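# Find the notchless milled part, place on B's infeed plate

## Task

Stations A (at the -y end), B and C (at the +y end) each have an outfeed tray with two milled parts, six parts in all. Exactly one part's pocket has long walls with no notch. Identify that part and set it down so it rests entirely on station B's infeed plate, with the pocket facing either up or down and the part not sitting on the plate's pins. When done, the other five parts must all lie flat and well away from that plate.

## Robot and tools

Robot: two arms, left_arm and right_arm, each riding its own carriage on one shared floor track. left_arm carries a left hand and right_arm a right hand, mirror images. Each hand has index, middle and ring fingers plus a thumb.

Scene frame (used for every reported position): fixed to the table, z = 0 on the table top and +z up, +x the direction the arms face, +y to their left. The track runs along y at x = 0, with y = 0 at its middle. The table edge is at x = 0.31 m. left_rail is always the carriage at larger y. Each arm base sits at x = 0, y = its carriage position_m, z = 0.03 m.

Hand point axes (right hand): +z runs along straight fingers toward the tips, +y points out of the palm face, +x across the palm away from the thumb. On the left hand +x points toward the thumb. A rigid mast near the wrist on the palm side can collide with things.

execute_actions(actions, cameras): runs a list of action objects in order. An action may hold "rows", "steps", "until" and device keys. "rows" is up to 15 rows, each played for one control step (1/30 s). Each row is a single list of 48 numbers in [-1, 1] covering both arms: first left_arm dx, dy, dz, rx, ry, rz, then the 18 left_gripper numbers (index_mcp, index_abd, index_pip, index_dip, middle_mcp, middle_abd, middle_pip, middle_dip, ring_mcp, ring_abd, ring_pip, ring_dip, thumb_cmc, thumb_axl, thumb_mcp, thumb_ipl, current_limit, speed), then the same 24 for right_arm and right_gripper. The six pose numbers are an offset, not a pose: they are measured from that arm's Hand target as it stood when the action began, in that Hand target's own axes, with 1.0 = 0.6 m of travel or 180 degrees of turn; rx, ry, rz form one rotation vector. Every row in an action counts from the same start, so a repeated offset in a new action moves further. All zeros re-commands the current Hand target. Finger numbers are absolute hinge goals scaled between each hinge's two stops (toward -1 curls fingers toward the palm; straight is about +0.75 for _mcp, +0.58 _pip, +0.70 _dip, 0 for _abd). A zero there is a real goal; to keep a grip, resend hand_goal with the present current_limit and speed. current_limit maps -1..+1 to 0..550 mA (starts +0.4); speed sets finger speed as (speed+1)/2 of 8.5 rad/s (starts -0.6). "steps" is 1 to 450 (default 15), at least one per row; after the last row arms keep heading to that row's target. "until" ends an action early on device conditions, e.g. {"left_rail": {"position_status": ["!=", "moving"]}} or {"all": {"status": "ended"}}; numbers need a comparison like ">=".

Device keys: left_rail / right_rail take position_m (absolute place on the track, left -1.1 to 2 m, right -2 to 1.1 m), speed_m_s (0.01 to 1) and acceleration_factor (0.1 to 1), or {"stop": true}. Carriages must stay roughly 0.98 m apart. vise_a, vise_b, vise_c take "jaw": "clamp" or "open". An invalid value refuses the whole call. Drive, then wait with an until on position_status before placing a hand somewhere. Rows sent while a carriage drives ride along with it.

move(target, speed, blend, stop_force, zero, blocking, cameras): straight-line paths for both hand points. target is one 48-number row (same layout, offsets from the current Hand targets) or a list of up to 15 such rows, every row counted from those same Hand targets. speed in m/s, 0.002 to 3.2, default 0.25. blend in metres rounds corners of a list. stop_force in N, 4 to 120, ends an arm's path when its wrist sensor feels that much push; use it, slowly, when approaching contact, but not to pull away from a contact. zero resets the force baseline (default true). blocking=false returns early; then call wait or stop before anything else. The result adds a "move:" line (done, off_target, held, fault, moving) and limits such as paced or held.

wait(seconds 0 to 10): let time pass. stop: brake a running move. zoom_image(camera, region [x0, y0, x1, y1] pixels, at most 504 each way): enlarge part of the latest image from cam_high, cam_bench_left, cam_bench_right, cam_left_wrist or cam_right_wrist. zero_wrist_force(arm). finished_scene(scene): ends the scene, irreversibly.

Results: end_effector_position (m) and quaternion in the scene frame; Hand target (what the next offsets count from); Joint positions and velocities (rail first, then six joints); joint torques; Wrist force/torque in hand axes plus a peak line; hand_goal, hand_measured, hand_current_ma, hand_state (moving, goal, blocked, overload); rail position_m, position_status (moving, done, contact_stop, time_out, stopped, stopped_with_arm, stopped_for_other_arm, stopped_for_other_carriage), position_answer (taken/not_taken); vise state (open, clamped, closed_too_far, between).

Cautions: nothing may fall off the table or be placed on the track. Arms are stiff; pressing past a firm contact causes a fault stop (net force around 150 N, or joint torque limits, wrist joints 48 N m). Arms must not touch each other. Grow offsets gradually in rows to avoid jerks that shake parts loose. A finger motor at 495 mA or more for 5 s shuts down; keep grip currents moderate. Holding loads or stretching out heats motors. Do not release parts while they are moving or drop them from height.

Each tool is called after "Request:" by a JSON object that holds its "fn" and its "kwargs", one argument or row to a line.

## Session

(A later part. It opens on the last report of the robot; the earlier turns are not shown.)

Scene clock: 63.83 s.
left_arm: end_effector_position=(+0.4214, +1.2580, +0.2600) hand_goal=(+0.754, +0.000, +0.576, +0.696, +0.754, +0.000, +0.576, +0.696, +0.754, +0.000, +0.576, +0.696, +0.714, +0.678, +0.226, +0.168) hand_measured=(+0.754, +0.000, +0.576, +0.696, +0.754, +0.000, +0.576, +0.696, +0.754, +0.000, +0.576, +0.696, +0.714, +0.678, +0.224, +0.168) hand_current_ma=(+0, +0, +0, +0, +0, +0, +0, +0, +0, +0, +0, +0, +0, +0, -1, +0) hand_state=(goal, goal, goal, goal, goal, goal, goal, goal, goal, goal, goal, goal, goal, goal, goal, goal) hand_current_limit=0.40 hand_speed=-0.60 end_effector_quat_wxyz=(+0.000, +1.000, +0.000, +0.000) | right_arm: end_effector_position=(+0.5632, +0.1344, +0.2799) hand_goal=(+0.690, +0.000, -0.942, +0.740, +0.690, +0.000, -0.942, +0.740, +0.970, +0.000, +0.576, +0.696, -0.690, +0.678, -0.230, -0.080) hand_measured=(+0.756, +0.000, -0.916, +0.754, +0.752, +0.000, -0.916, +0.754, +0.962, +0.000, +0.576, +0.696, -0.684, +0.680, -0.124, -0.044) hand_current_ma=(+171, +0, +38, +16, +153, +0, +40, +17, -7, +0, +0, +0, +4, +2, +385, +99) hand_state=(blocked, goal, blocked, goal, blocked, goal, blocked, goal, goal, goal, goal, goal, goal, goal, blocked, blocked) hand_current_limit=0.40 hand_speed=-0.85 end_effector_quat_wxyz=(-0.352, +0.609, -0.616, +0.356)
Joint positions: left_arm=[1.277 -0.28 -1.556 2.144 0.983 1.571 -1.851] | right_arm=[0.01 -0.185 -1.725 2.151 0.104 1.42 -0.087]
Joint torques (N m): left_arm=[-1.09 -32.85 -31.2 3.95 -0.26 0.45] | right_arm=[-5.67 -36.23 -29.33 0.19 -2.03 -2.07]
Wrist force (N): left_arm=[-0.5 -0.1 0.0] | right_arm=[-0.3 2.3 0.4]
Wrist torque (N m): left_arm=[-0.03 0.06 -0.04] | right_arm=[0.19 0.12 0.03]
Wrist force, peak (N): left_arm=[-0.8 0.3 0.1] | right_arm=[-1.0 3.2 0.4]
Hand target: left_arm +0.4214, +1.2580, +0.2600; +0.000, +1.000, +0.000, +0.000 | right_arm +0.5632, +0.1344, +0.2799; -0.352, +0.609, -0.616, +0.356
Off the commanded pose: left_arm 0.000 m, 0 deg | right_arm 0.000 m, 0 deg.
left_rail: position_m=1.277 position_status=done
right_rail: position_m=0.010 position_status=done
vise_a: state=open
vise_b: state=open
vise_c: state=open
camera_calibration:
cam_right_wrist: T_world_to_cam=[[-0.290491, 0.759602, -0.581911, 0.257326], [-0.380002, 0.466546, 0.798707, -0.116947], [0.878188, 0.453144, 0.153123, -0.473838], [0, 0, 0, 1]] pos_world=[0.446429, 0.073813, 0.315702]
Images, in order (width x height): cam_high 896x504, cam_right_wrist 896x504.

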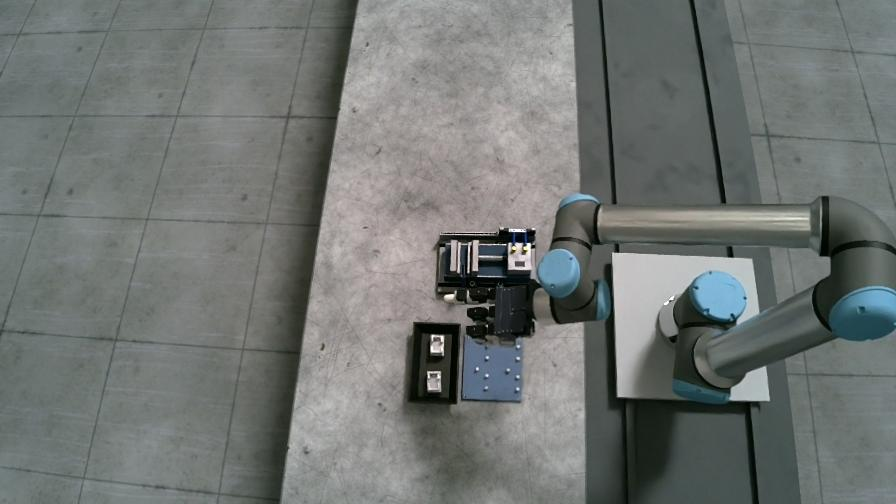

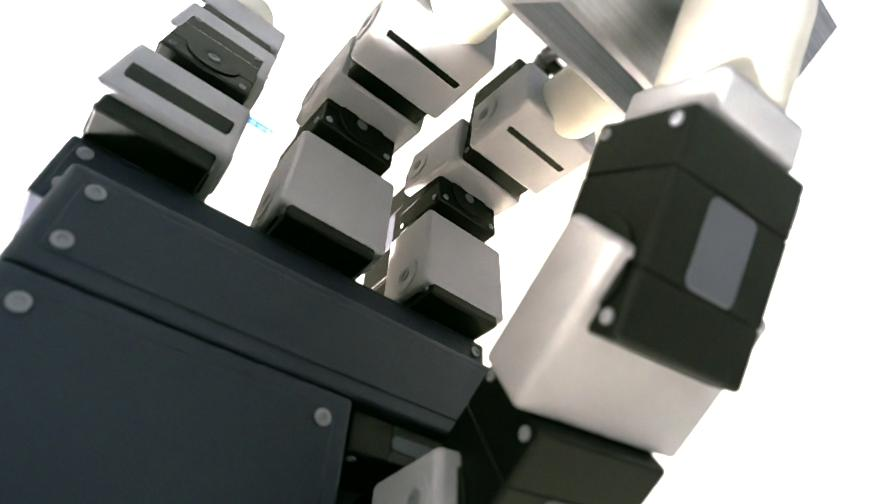

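Request:
{"fn": "move", "kwargs": {
  "target": [0,0,0,0,0,0,0.754,0,0.576,0.696,0.754,0,0.576,0.696,0.754,0,0.576,0.696,0.714,0.678,0.226,0.168,0.4,-0.6,0,0.2887,0.1667,0,0,0,0.69,0,-0.942,0.739,0.69,0,-0.942,0.739,0.97,0,0.576,0.696,-0.69,0.678,-0.23,-0.081,0.4,-0.85],
  "speed": 0.2,
  "cameras": ["cam_high","cam_right_wrist"]
}}

Request:
{"fn": "zoom_image", "kwargs": {
  "camera": "cam_high",
  "region": [450, 310, 540, 410]
}}

Scene clock: 69.10 s.
left_arm: end_effector_position=(+0.4214, +1.2580, +0.2600) hand_goal=(+0.754, +0.000, +0.576, +0.696, +0.754, +0.000, +0.576, +0.696, +0.754, +0.000, +0.576, +0.696, +0.714, +0.678, +0.226, +0.168) hand_measured=(+0.754, +0.000, +0.576, +0.696, +0.754, +0.000, +0.576, +0.696, +0.754, +0.000, +0.576, +0.696, +0.714, +0.678, +0.224, +0.168) hand_current_ma=(+0, +0, +0, +0, +0, +0, +0, +0, +0, +0, +0, +0, +0, +0, -1, +0) hand_state=(goal, goal, goal, goal, goal, goal, goal, goal, goal, goal, goal, goal, goal, goal, goal, goal) hand_current_limit=0.40 hand_speed=-0.60 end_effector_quat_wxyz=(+0.000, +1.000, +0.000, +0.000) | right_arm: end_effector_position=(+0.5633, +0.1344, +0.0800) hand_goal=(+0.690, +0.000, -0.942, +0.740, +0.690, +0.000, -0.942, +0.740, +0.970, +0.000, +0.576, +0.696, -0.690, +0.678, -0.230, -0.080) hand_measured=(+0.756, +0.000, -0.916, +0.754, +0.752, +0.000, -0.916, +0.754, +0.962, +0.000, +0.576, +0.696, -0.684, +0.680, -0.124, -0.044) hand_current_ma=(+171, +0, +38, +16, +153, +0, +40, +17, -7, +0, +0, +0, +4, +2, +385, +100) hand_state=(blocked, goal, blocked, goal, blocked, goal, blocked, goal, goal, goal, goal, goal, goal, goal, blocked, blocked) hand_current_limit=0.40 hand_speed=-0.85 end_effector_quat_wxyz=(-0.352, +0.609, -0.616, +0.356)
Joint positions: left_arm=[1.277 -0.28 -1.556 2.144 0.983 1.571 -1.851] | right_arm=[0.01 -0.185 -1.47 2.348 -0.349 1.42 -0.087]
Joint torques (N m): left_arm=[-0.71 -30.9 -31.26 3.95 -0.13 0.35] | right_arm=[9.35 -20.56 -15.97 -3.36 2.62 1.88]
Wrist force (N): left_arm=[-0.3 -0.3 -0.1] | right_arm=[-0.8 2.9 -0.2]
Wrist torque (N m): left_arm=[-0.04 0.04 -0.03] | right_arm=[0.31 0.20 -0.26]
Wrist force, peak (N): left_arm=[0.4 0.7 0.4] | right_arm=[-0.4 4.0 0.1]
Hand target: left_arm +0.4214, +1.2580, +0.2600; +0.000, +1.000, +0.000, +0.000 | right_arm +0.5633, +0.1344, +0.0798; -0.352, +0.609, -0.616, +0.356
Off the commanded pose: left_arm 0.000 m, 0 deg | right_arm 0.000 m, 0 deg.
left_rail: position_m=1.277 position_status=done
right_rail: position_m=0.010 position_status=done
vise_a: state=open
vise_b: state=open
vise_c: state=open
move: done
camera_calibration:
cam_right_wrist: T_world_to_cam=[[-0.290542, 0.759575, -0.58192, 0.14098], [-0.379932, 0.466582, 0.798719, 0.0426708], [0.878201, 0.453151, 0.153025, -0.443357], [0, 0, 0, 1]] pos_world=[0.446529, 0.0739129, 0.115802]
Images, in order (width x height): cam_high 896x504, cam_right_wrist 896x504.

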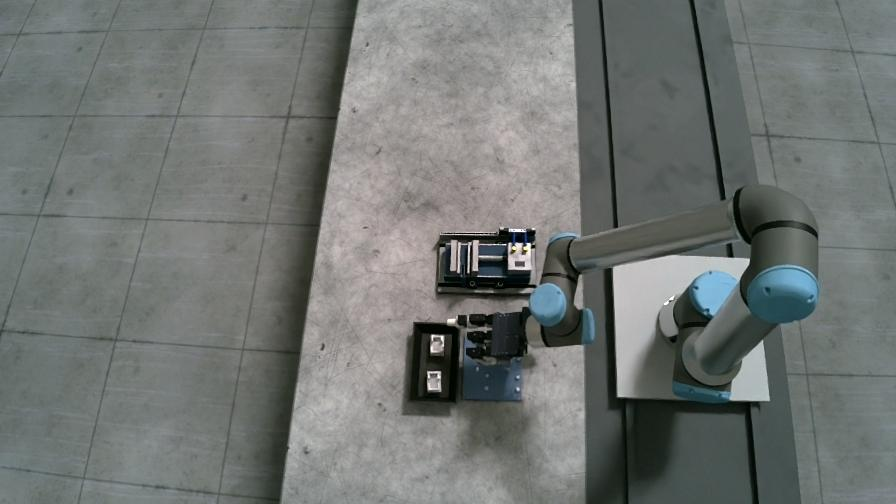

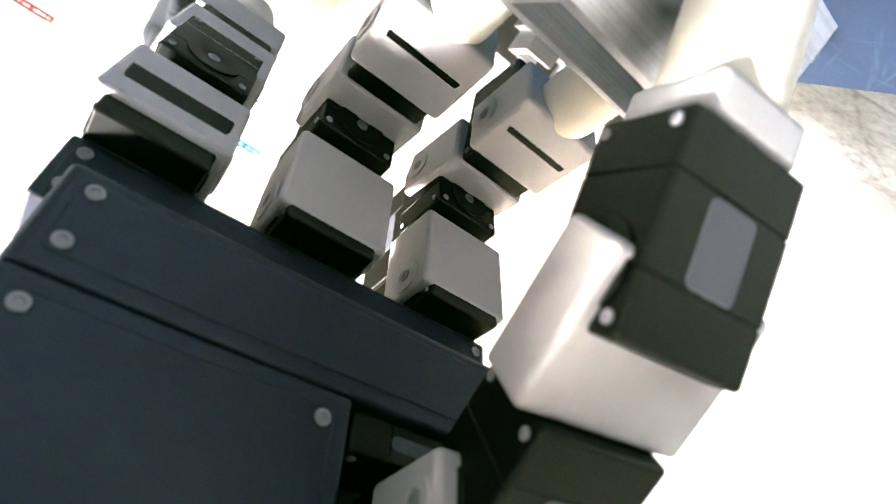

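Scaled by 5.040 from the camera's 896x504 image, which has a finer 1280x720 frame.

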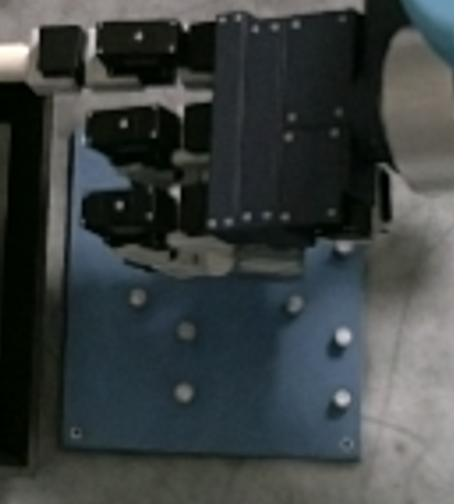

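Request:
{"fn": "move", "kwargs": {
  "target": [0,0,0,0,0,0,0.754,0,0.576,0.696,0.754,0,0.576,0.696,0.754,0,0.576,0.696,0.714,0.678,0.226,0.168,0.4,-0.6,0.0033,0.0430,0.0248,0,0,0,0.69,0,-0.942,0.739,0.69,0,-0.942,0.739,0.97,0,0.576,0.696,-0.69,0.678,-0.23,-0.081,0.4,-0.85],
  "speed": 0.08
}}

Request:
{"fn": "move", "kwargs": {
  "target": [0,0,0,0,0,0,0.754,0,0.576,0.696,0.754,0,0.576,0.696,0.754,0,0.576,0.696,0.714,0.678,0.226,0.168,0.4,-0.6,0,0.0289,0.0167,0,0,0,0.69,0,-0.942,0.739,0.69,0,-0.942,0.739,0.97,0,0.576,0.696,-0.69,0.678,-0.23,-0.081,0.4,-0.85],
  "speed": 0.012,
  "stop_force": 5,
  "cameras": ["cam_high","cam_right_wrist"]
}}

Request:
{"fn": "zoom_image", "kwargs": {
  "camera": "cam_high",
  "region": [450, 310, 540, 410]
}}

Scene clock: 75.87 s.
left_arm: end_effector_position=(+0.4214, +1.2580, +0.2600) hand_goal=(+0.754, +0.000, +0.576, +0.696, +0.754, +0.000, +0.576, +0.696, +0.754, +0.000, +0.576, +0.696, +0.714, +0.678, +0.226, +0.168) hand_measured=(+0.754, +0.000, +0.576, +0.696, +0.754, +0.000, +0.576, +0.696, +0.754, +0.000, +0.576, +0.696, +0.714, +0.678, +0.224, +0.168) hand_current_ma=(+0, +0, +0, +0, +0, +0, +0, +0, +0, +0, +0, +0, +0, +0, -1, +0) hand_state=(goal, goal, goal, goal, goal, goal, goal, goal, goal, goal, goal, goal, goal, goal, goal, goal) hand_current_limit=0.40 hand_speed=-0.60 end_effector_quat_wxyz=(+0.000, +1.000, +0.000, +0.000) | right_arm: end_effector_position=(+0.5633, +0.1325, +0.0502) hand_goal=(+0.690, +0.000, -0.942, +0.740, +0.690, +0.000, -0.942, +0.740, +0.970, +0.000, +0.576, +0.696, -0.690, +0.678, -0.230, -0.080) hand_measured=(+0.756, +0.000, -0.916, +0.754, +0.752, +0.000, -0.916, +0.754, +0.962, +0.000, +0.576, +0.696, -0.684, +0.680, -0.124, -0.044) hand_current_ma=(+171, +0, +38, +16, +153, +0, +40, +17, -7, +0, +0, +0, +4, +2, +385, +100) hand_state=(blocked, goal, blocked, goal, blocked, goal, blocked, goal, goal, goal, goal, goal, goal, goal, blocked, blocked) hand_current_limit=0.40 hand_speed=-0.85 end_effector_quat_wxyz=(-0.352, +0.609, -0.616, +0.356)
Joint positions: left_arm=[1.277 -0.28 -1.556 2.144 0.983 1.571 -1.851] | right_arm=[0.01 -0.191 -1.416 2.368 -0.422 1.416 -0.09]
Joint torques (N m): left_arm=[0.43 -31.63 -31.39 3.98 -0.27 0.19] | right_arm=[-14.22 -23.61 -13.04 -3.75 -3.2 -2.27]
Wrist force (N): left_arm=[-0.2 -0.2 -0.2] | right_arm=[-1.0 2.5 0.0]
Wrist torque (N m): left_arm=[-0.01 0.02 -0.02] | right_arm=[0.23 0.23 0.04]
Wrist force, peak (N): left_arm=[0.0 0.8 -0.8] | right_arm=[-0.6 3.4 0.1]
Hand target: left_arm +0.4214, +1.2580, +0.2600; +0.000, +1.000, +0.000, +0.000 | right_arm +0.5633, +0.1325, +0.0501; -0.352, +0.609, -0.616, +0.356
Off the commanded pose: left_arm 0.000 m, 0 deg | right_arm 0.000 m, 0 deg.
left_rail: position_m=1.277 position_status=done
right_rail: position_m=0.010 position_status=done
vise_a: state=open
vise_b: state=open
vise_c: state=open
move: done

Scene clock: 78.23 s.
left_arm: end_effector_position=(+0.4214, +1.2580, +0.2600) hand_goal=(+0.754, +0.000, +0.576, +0.696, +0.754, +0.000, +0.576, +0.696, +0.754, +0.000, +0.576, +0.696, +0.714, +0.678, +0.226, +0.168) hand_measured=(+0.754, +0.000, +0.576, +0.696, +0.754, +0.000, +0.576, +0.696, +0.754, +0.000, +0.576, +0.696, +0.714, +0.678, +0.224, +0.168) hand_current_ma=(+0, +0, +0, +0, +0, +0, +0, +0, +0, +0, +0, +0, +0, +0, -1, +0) hand_state=(goal, goal, goal, goal, goal, goal, goal, goal, goal, goal, goal, goal, goal, goal, goal, goal) hand_current_limit=0.40 hand_speed=-0.60 end_effector_quat_wxyz=(+0.000, +1.000, +0.000, +0.000) | right_arm: end_effector_position=(+0.5633, +0.1325, +0.0384) hand_goal=(+0.690, +0.000, -0.942, +0.740, +0.690, +0.000, -0.942, +0.740, +0.970, +0.000, +0.576, +0.696, -0.690, +0.678, -0.230, -0.080) hand_measured=(+0.756, +0.000, -0.920, +0.752, +0.750, +0.000, -0.918, +0.752, +0.962, +0.000, +0.576, +0.696, -0.684, +0.680, -0.124, -0.042) hand_current_ma=(+166, +0, +32, +13, +149, +0, +34, +13, -7, +0, +0, +0, +4, +2, +385, +110) hand_state=(blocked, goal, blocked, goal, blocked, goal, blocked, goal, goal, goal, goal, goal, goal, goal, blocked, blocked) hand_current_limit=0.40 hand_speed=-0.85 end_effector_quat_wxyz=(-0.352, +0.609, -0.616, +0.356)
Joint positions: left_arm=[1.277 -0.28 -1.556 2.144 0.983 1.571 -1.851] | right_arm=[0.01 -0.191 -1.393 2.374 -0.451 1.416 -0.09]
Joint torques (N m): left_arm=[-1.95 -31.75 -31.2 4.1 -0.02 0.4] | right_arm=[-12.77 -58.82 -33.01 2.47 -0.67 -2.21]
Wrist force (N): left_arm=[-0.2 0.3 -0.6] | right_arm=[-0.8 0.3 -1.3]
Wrist torque (N m): left_arm=[0.08 0.03 -0.03] | right_arm=[0.20 0.18 0.04]
Wrist force, peak (N): left_arm=[-0.7 -0.1 -0.1] | right_arm=[-1.7 -7.5 -5.3]
Hand target: left_arm +0.4214, +1.2580, +0.2600; +0.000, +1.000, +0.000, +0.000 | right_arm +0.5633, +0.1325, +0.0384; -0.352, +0.609, -0.616, +0.356 (not the last commanded pose)
Off the commanded pose: left_arm 0.000 m, 0 deg | right_arm 0.008 m, 0 deg.
left_rail: position_m=1.277 position_status=done
right_rail: position_m=0.010 position_status=done
vise_a: state=open
vise_b: state=open
vise_c: state=open
move: contact (right_arm)
camera_calibration:
cam_right_wrist: T_world_to_cam=[[-0.290516, 0.759588, -0.581915, 0.118308], [-0.380035, 0.466529, 0.798701, 0.0769202], [0.878165, 0.453184, 0.153136, -0.436167], [0, 0, 0, 1]] pos_world=[0.446629, 0.071913, 0.074202]
Images, in order (width x height): cam_high 896x504, cam_right_wrist 896x504.

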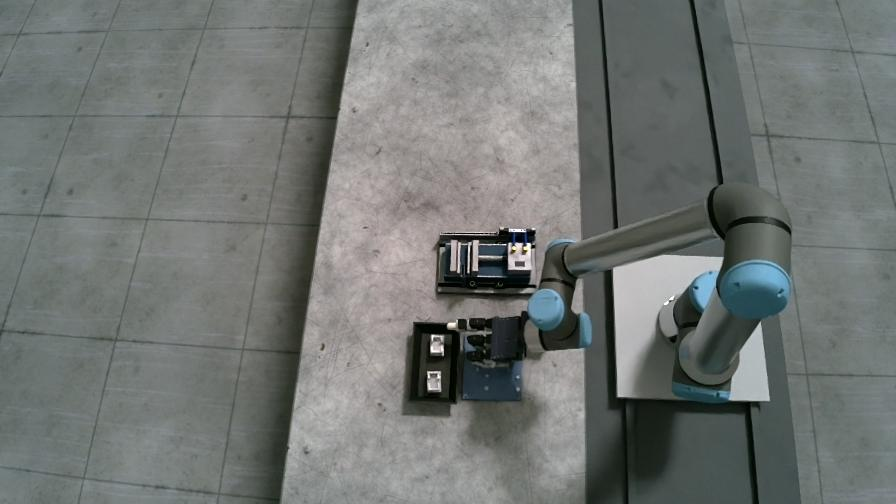

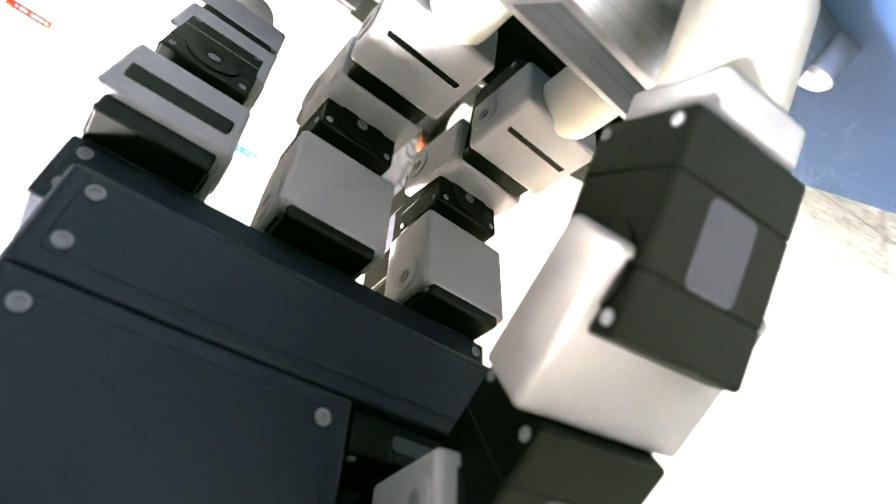

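Scaled by 5.040 from the camera's 896x504 image, which has a finer 1280x720 frame.

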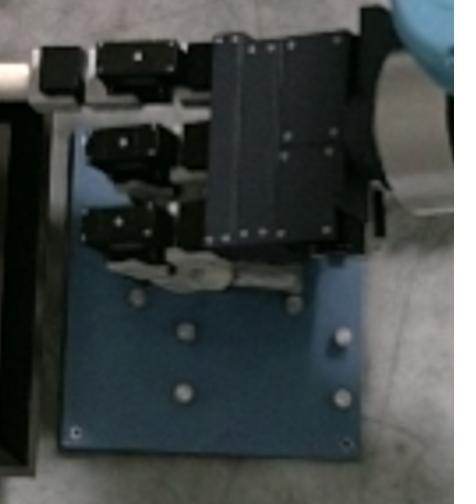

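Request:
{"fn": "move", "kwargs": {
  "target": [
    [0,0,0,0,0,0,0.754,0,0.576,0.696,0.754,0,0.576,0.696,0.754,0,0.576,0.696,0.714,0.678,0.226,0.168,0.4,-0.6,0,0,0,0,0,0,0.825,0,-0.942,0.739,0.825,0,-0.942,0.739,0.97,0,0.576,0.696,-0.69,0.678,-0.085,-0.081,0.4,-0.85],
    [0,0,0,0,0,0,0.754,0,0.576,0.696,0.754,0,0.576,0.696,0.754,0,0.576,0.696,0.714,0.678,0.226,0.168,0.4,-0.6,0,-0.0722,-0.0417,0,0,0,0.825,0,-0.942,0.739,0.825,0,-0.942,0.739,0.97,0,0.576,0.696,-0.69,0.678,-0.085,-0.081,0.4,-0.85],
    [0,0,0,0,0,0,0.754,0,0.576,0.696,0.754,0,0.576,0.696,0.754,0,0.576,0.696,0.714,0.678,0.226,0.168,0.4,-0.6,0,-0.0722,-0.4417,0,0,0,0.825,0,-0.942,0.739,0.825,0,-0.942,0.739,0.97,0,0.576,0.696,-0.69,0.678,-0.085,-0.081,0.4,-0.85]
  ],
  "speed": [0.05,0.05,0.3],
  "cameras": ["cam_high","cam_bench_left"]
}}

Request:
{"fn": "zoom_image", "kwargs": {
  "camera": "cam_high",
  "region": [450, 310, 540, 410]
}}

Request:
{"fn": "zoom_image", "kwargs": {
  "camera": "cam_bench_left",
  "region": [40, 240, 150, 330]
}}

Scene clock: 85.07 s.
left_arm: end_effector_position=(+0.4214, +1.2580, +0.2600) hand_goal=(+0.754, +0.000, +0.576, +0.696, +0.754, +0.000, +0.576, +0.696, +0.754, +0.000, +0.576, +0.696, +0.714, +0.678, +0.226, +0.168) hand_measured=(+0.754, +0.000, +0.576, +0.696, +0.754, +0.000, +0.576, +0.696, +0.754, +0.000, +0.576, +0.696, +0.714, +0.678, +0.224, +0.168) hand_current_ma=(+0, +0, +0, +0, +0, +0, +0, +0, +0, +0, +0, +0, +0, +0, -1, +0) hand_state=(goal, goal, goal, goal, goal, goal, goal, goal, goal, goal, goal, goal, goal, goal, goal, goal) hand_current_limit=0.40 hand_speed=-0.60 end_effector_quat_wxyz=(+0.000, +1.000, +0.000, +0.000) | right_arm: end_effector_position=(+0.3554, +0.1349, +0.2083) hand_goal=(+0.826, +0.000, -0.942, +0.740, +0.826, +0.000, -0.942, +0.740, +0.970, +0.000, +0.576, +0.696, -0.690, +0.678, -0.084, -0.080) hand_measured=(+0.810, +0.000, -0.938, +0.744, +0.812, +0.000, -0.938, +0.744, +0.962, +0.000, +0.576, +0.696, -0.686, +0.680, -0.086, -0.078) hand_current_ma=(-20, +0, +3, +2, -17, +0, +3, +2, -7, +0, +0, +0, +2, +2, -1, +3) hand_state=(goal, goal, goal, goal, goal, goal, goal, goal, goal, goal, goal, goal, goal, goal, goal, goal) hand_current_limit=0.40 hand_speed=-0.85 end_effector_quat_wxyz=(-0.352, +0.609, -0.616, +0.356)
Joint positions: left_arm=[1.277 -0.28 -1.556 2.144 0.983 1.571 -1.851] | right_arm=[0.01 -0.452 -2.174 2.549 0.193 1.192 -0.231]
Joint torques (N m): left_arm=[0.39 -31.28 -31.85 4.02 0.14 0.35] | right_arm=[-12.27 -8.12 -26.35 3.34 -3.63 -1.74]
Wrist force (N): left_arm=[0.1 0.1 0.0] | right_arm=[-0.4 1.0 -0.1]
Wrist torque (N m): left_arm=[0.00 -0.02 0.00] | right_arm=[0.09 0.04 -0.03]
Wrist force, peak (N): left_arm=[-0.6 0.7 0.6] | right_arm=[-0.7 2.5 -0.8]
Hand target: left_arm +0.4214, +1.2580, +0.2600; +0.000, +1.000, +0.000, +0.000 | right_arm +0.3554, +0.1348, +0.2083; -0.352, +0.609, -0.616, +0.356
Off the commanded pose: left_arm 0.000 m, 0 deg | right_arm 0.000 m, 0 deg.
left_rail: position_m=1.277 position_status=done
right_rail: position_m=0.010 position_status=done
vise_a: state=open
vise_b: state=open
vise_c: state=open
move: done
Images, in order (width x height): cam_high 896x504, cam_bench_left 896x504.

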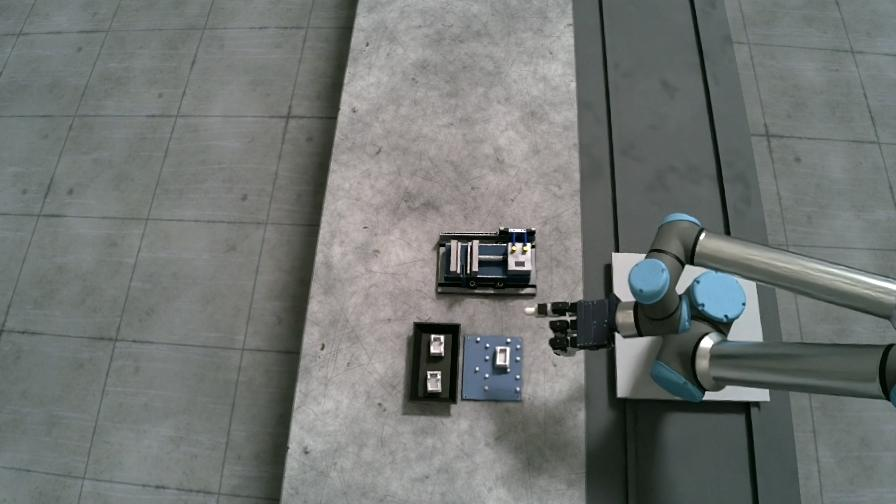

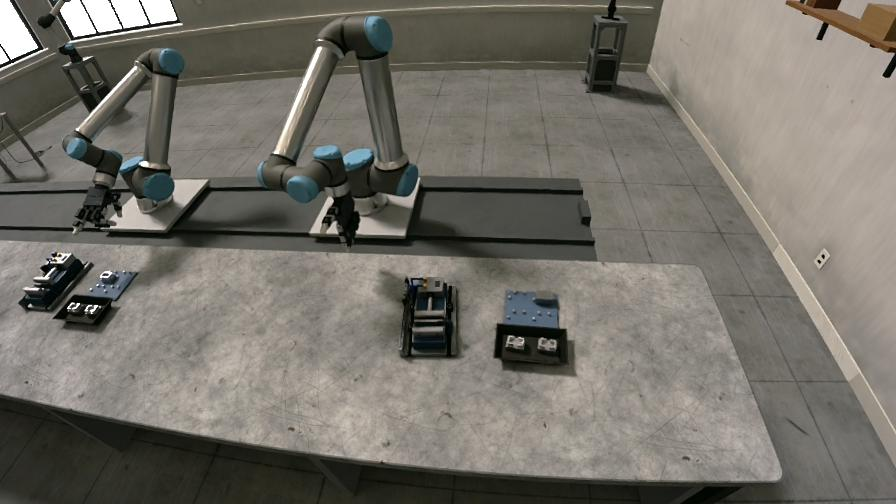

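Scaled by 5.040 from the camera's 896x504 image, which has a finer 1280x720 frame.

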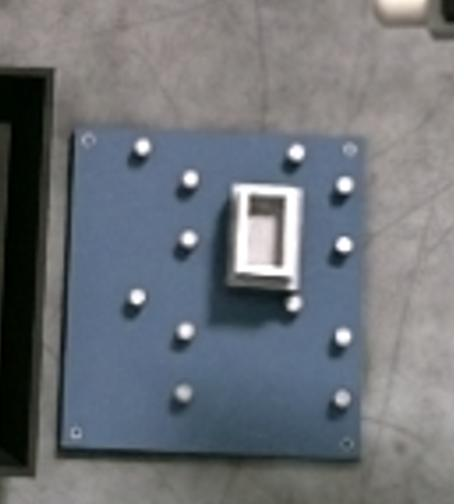

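Scaled by 4.582 from the camera's 896x504 image, which has a finer 1280x720 frame.

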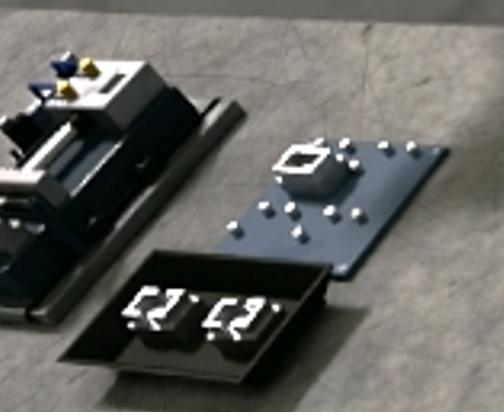

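Request:
{"fn": "finished_scene", "kwargs": {
  "scene": 2
}}

The scene is finished: the task was done.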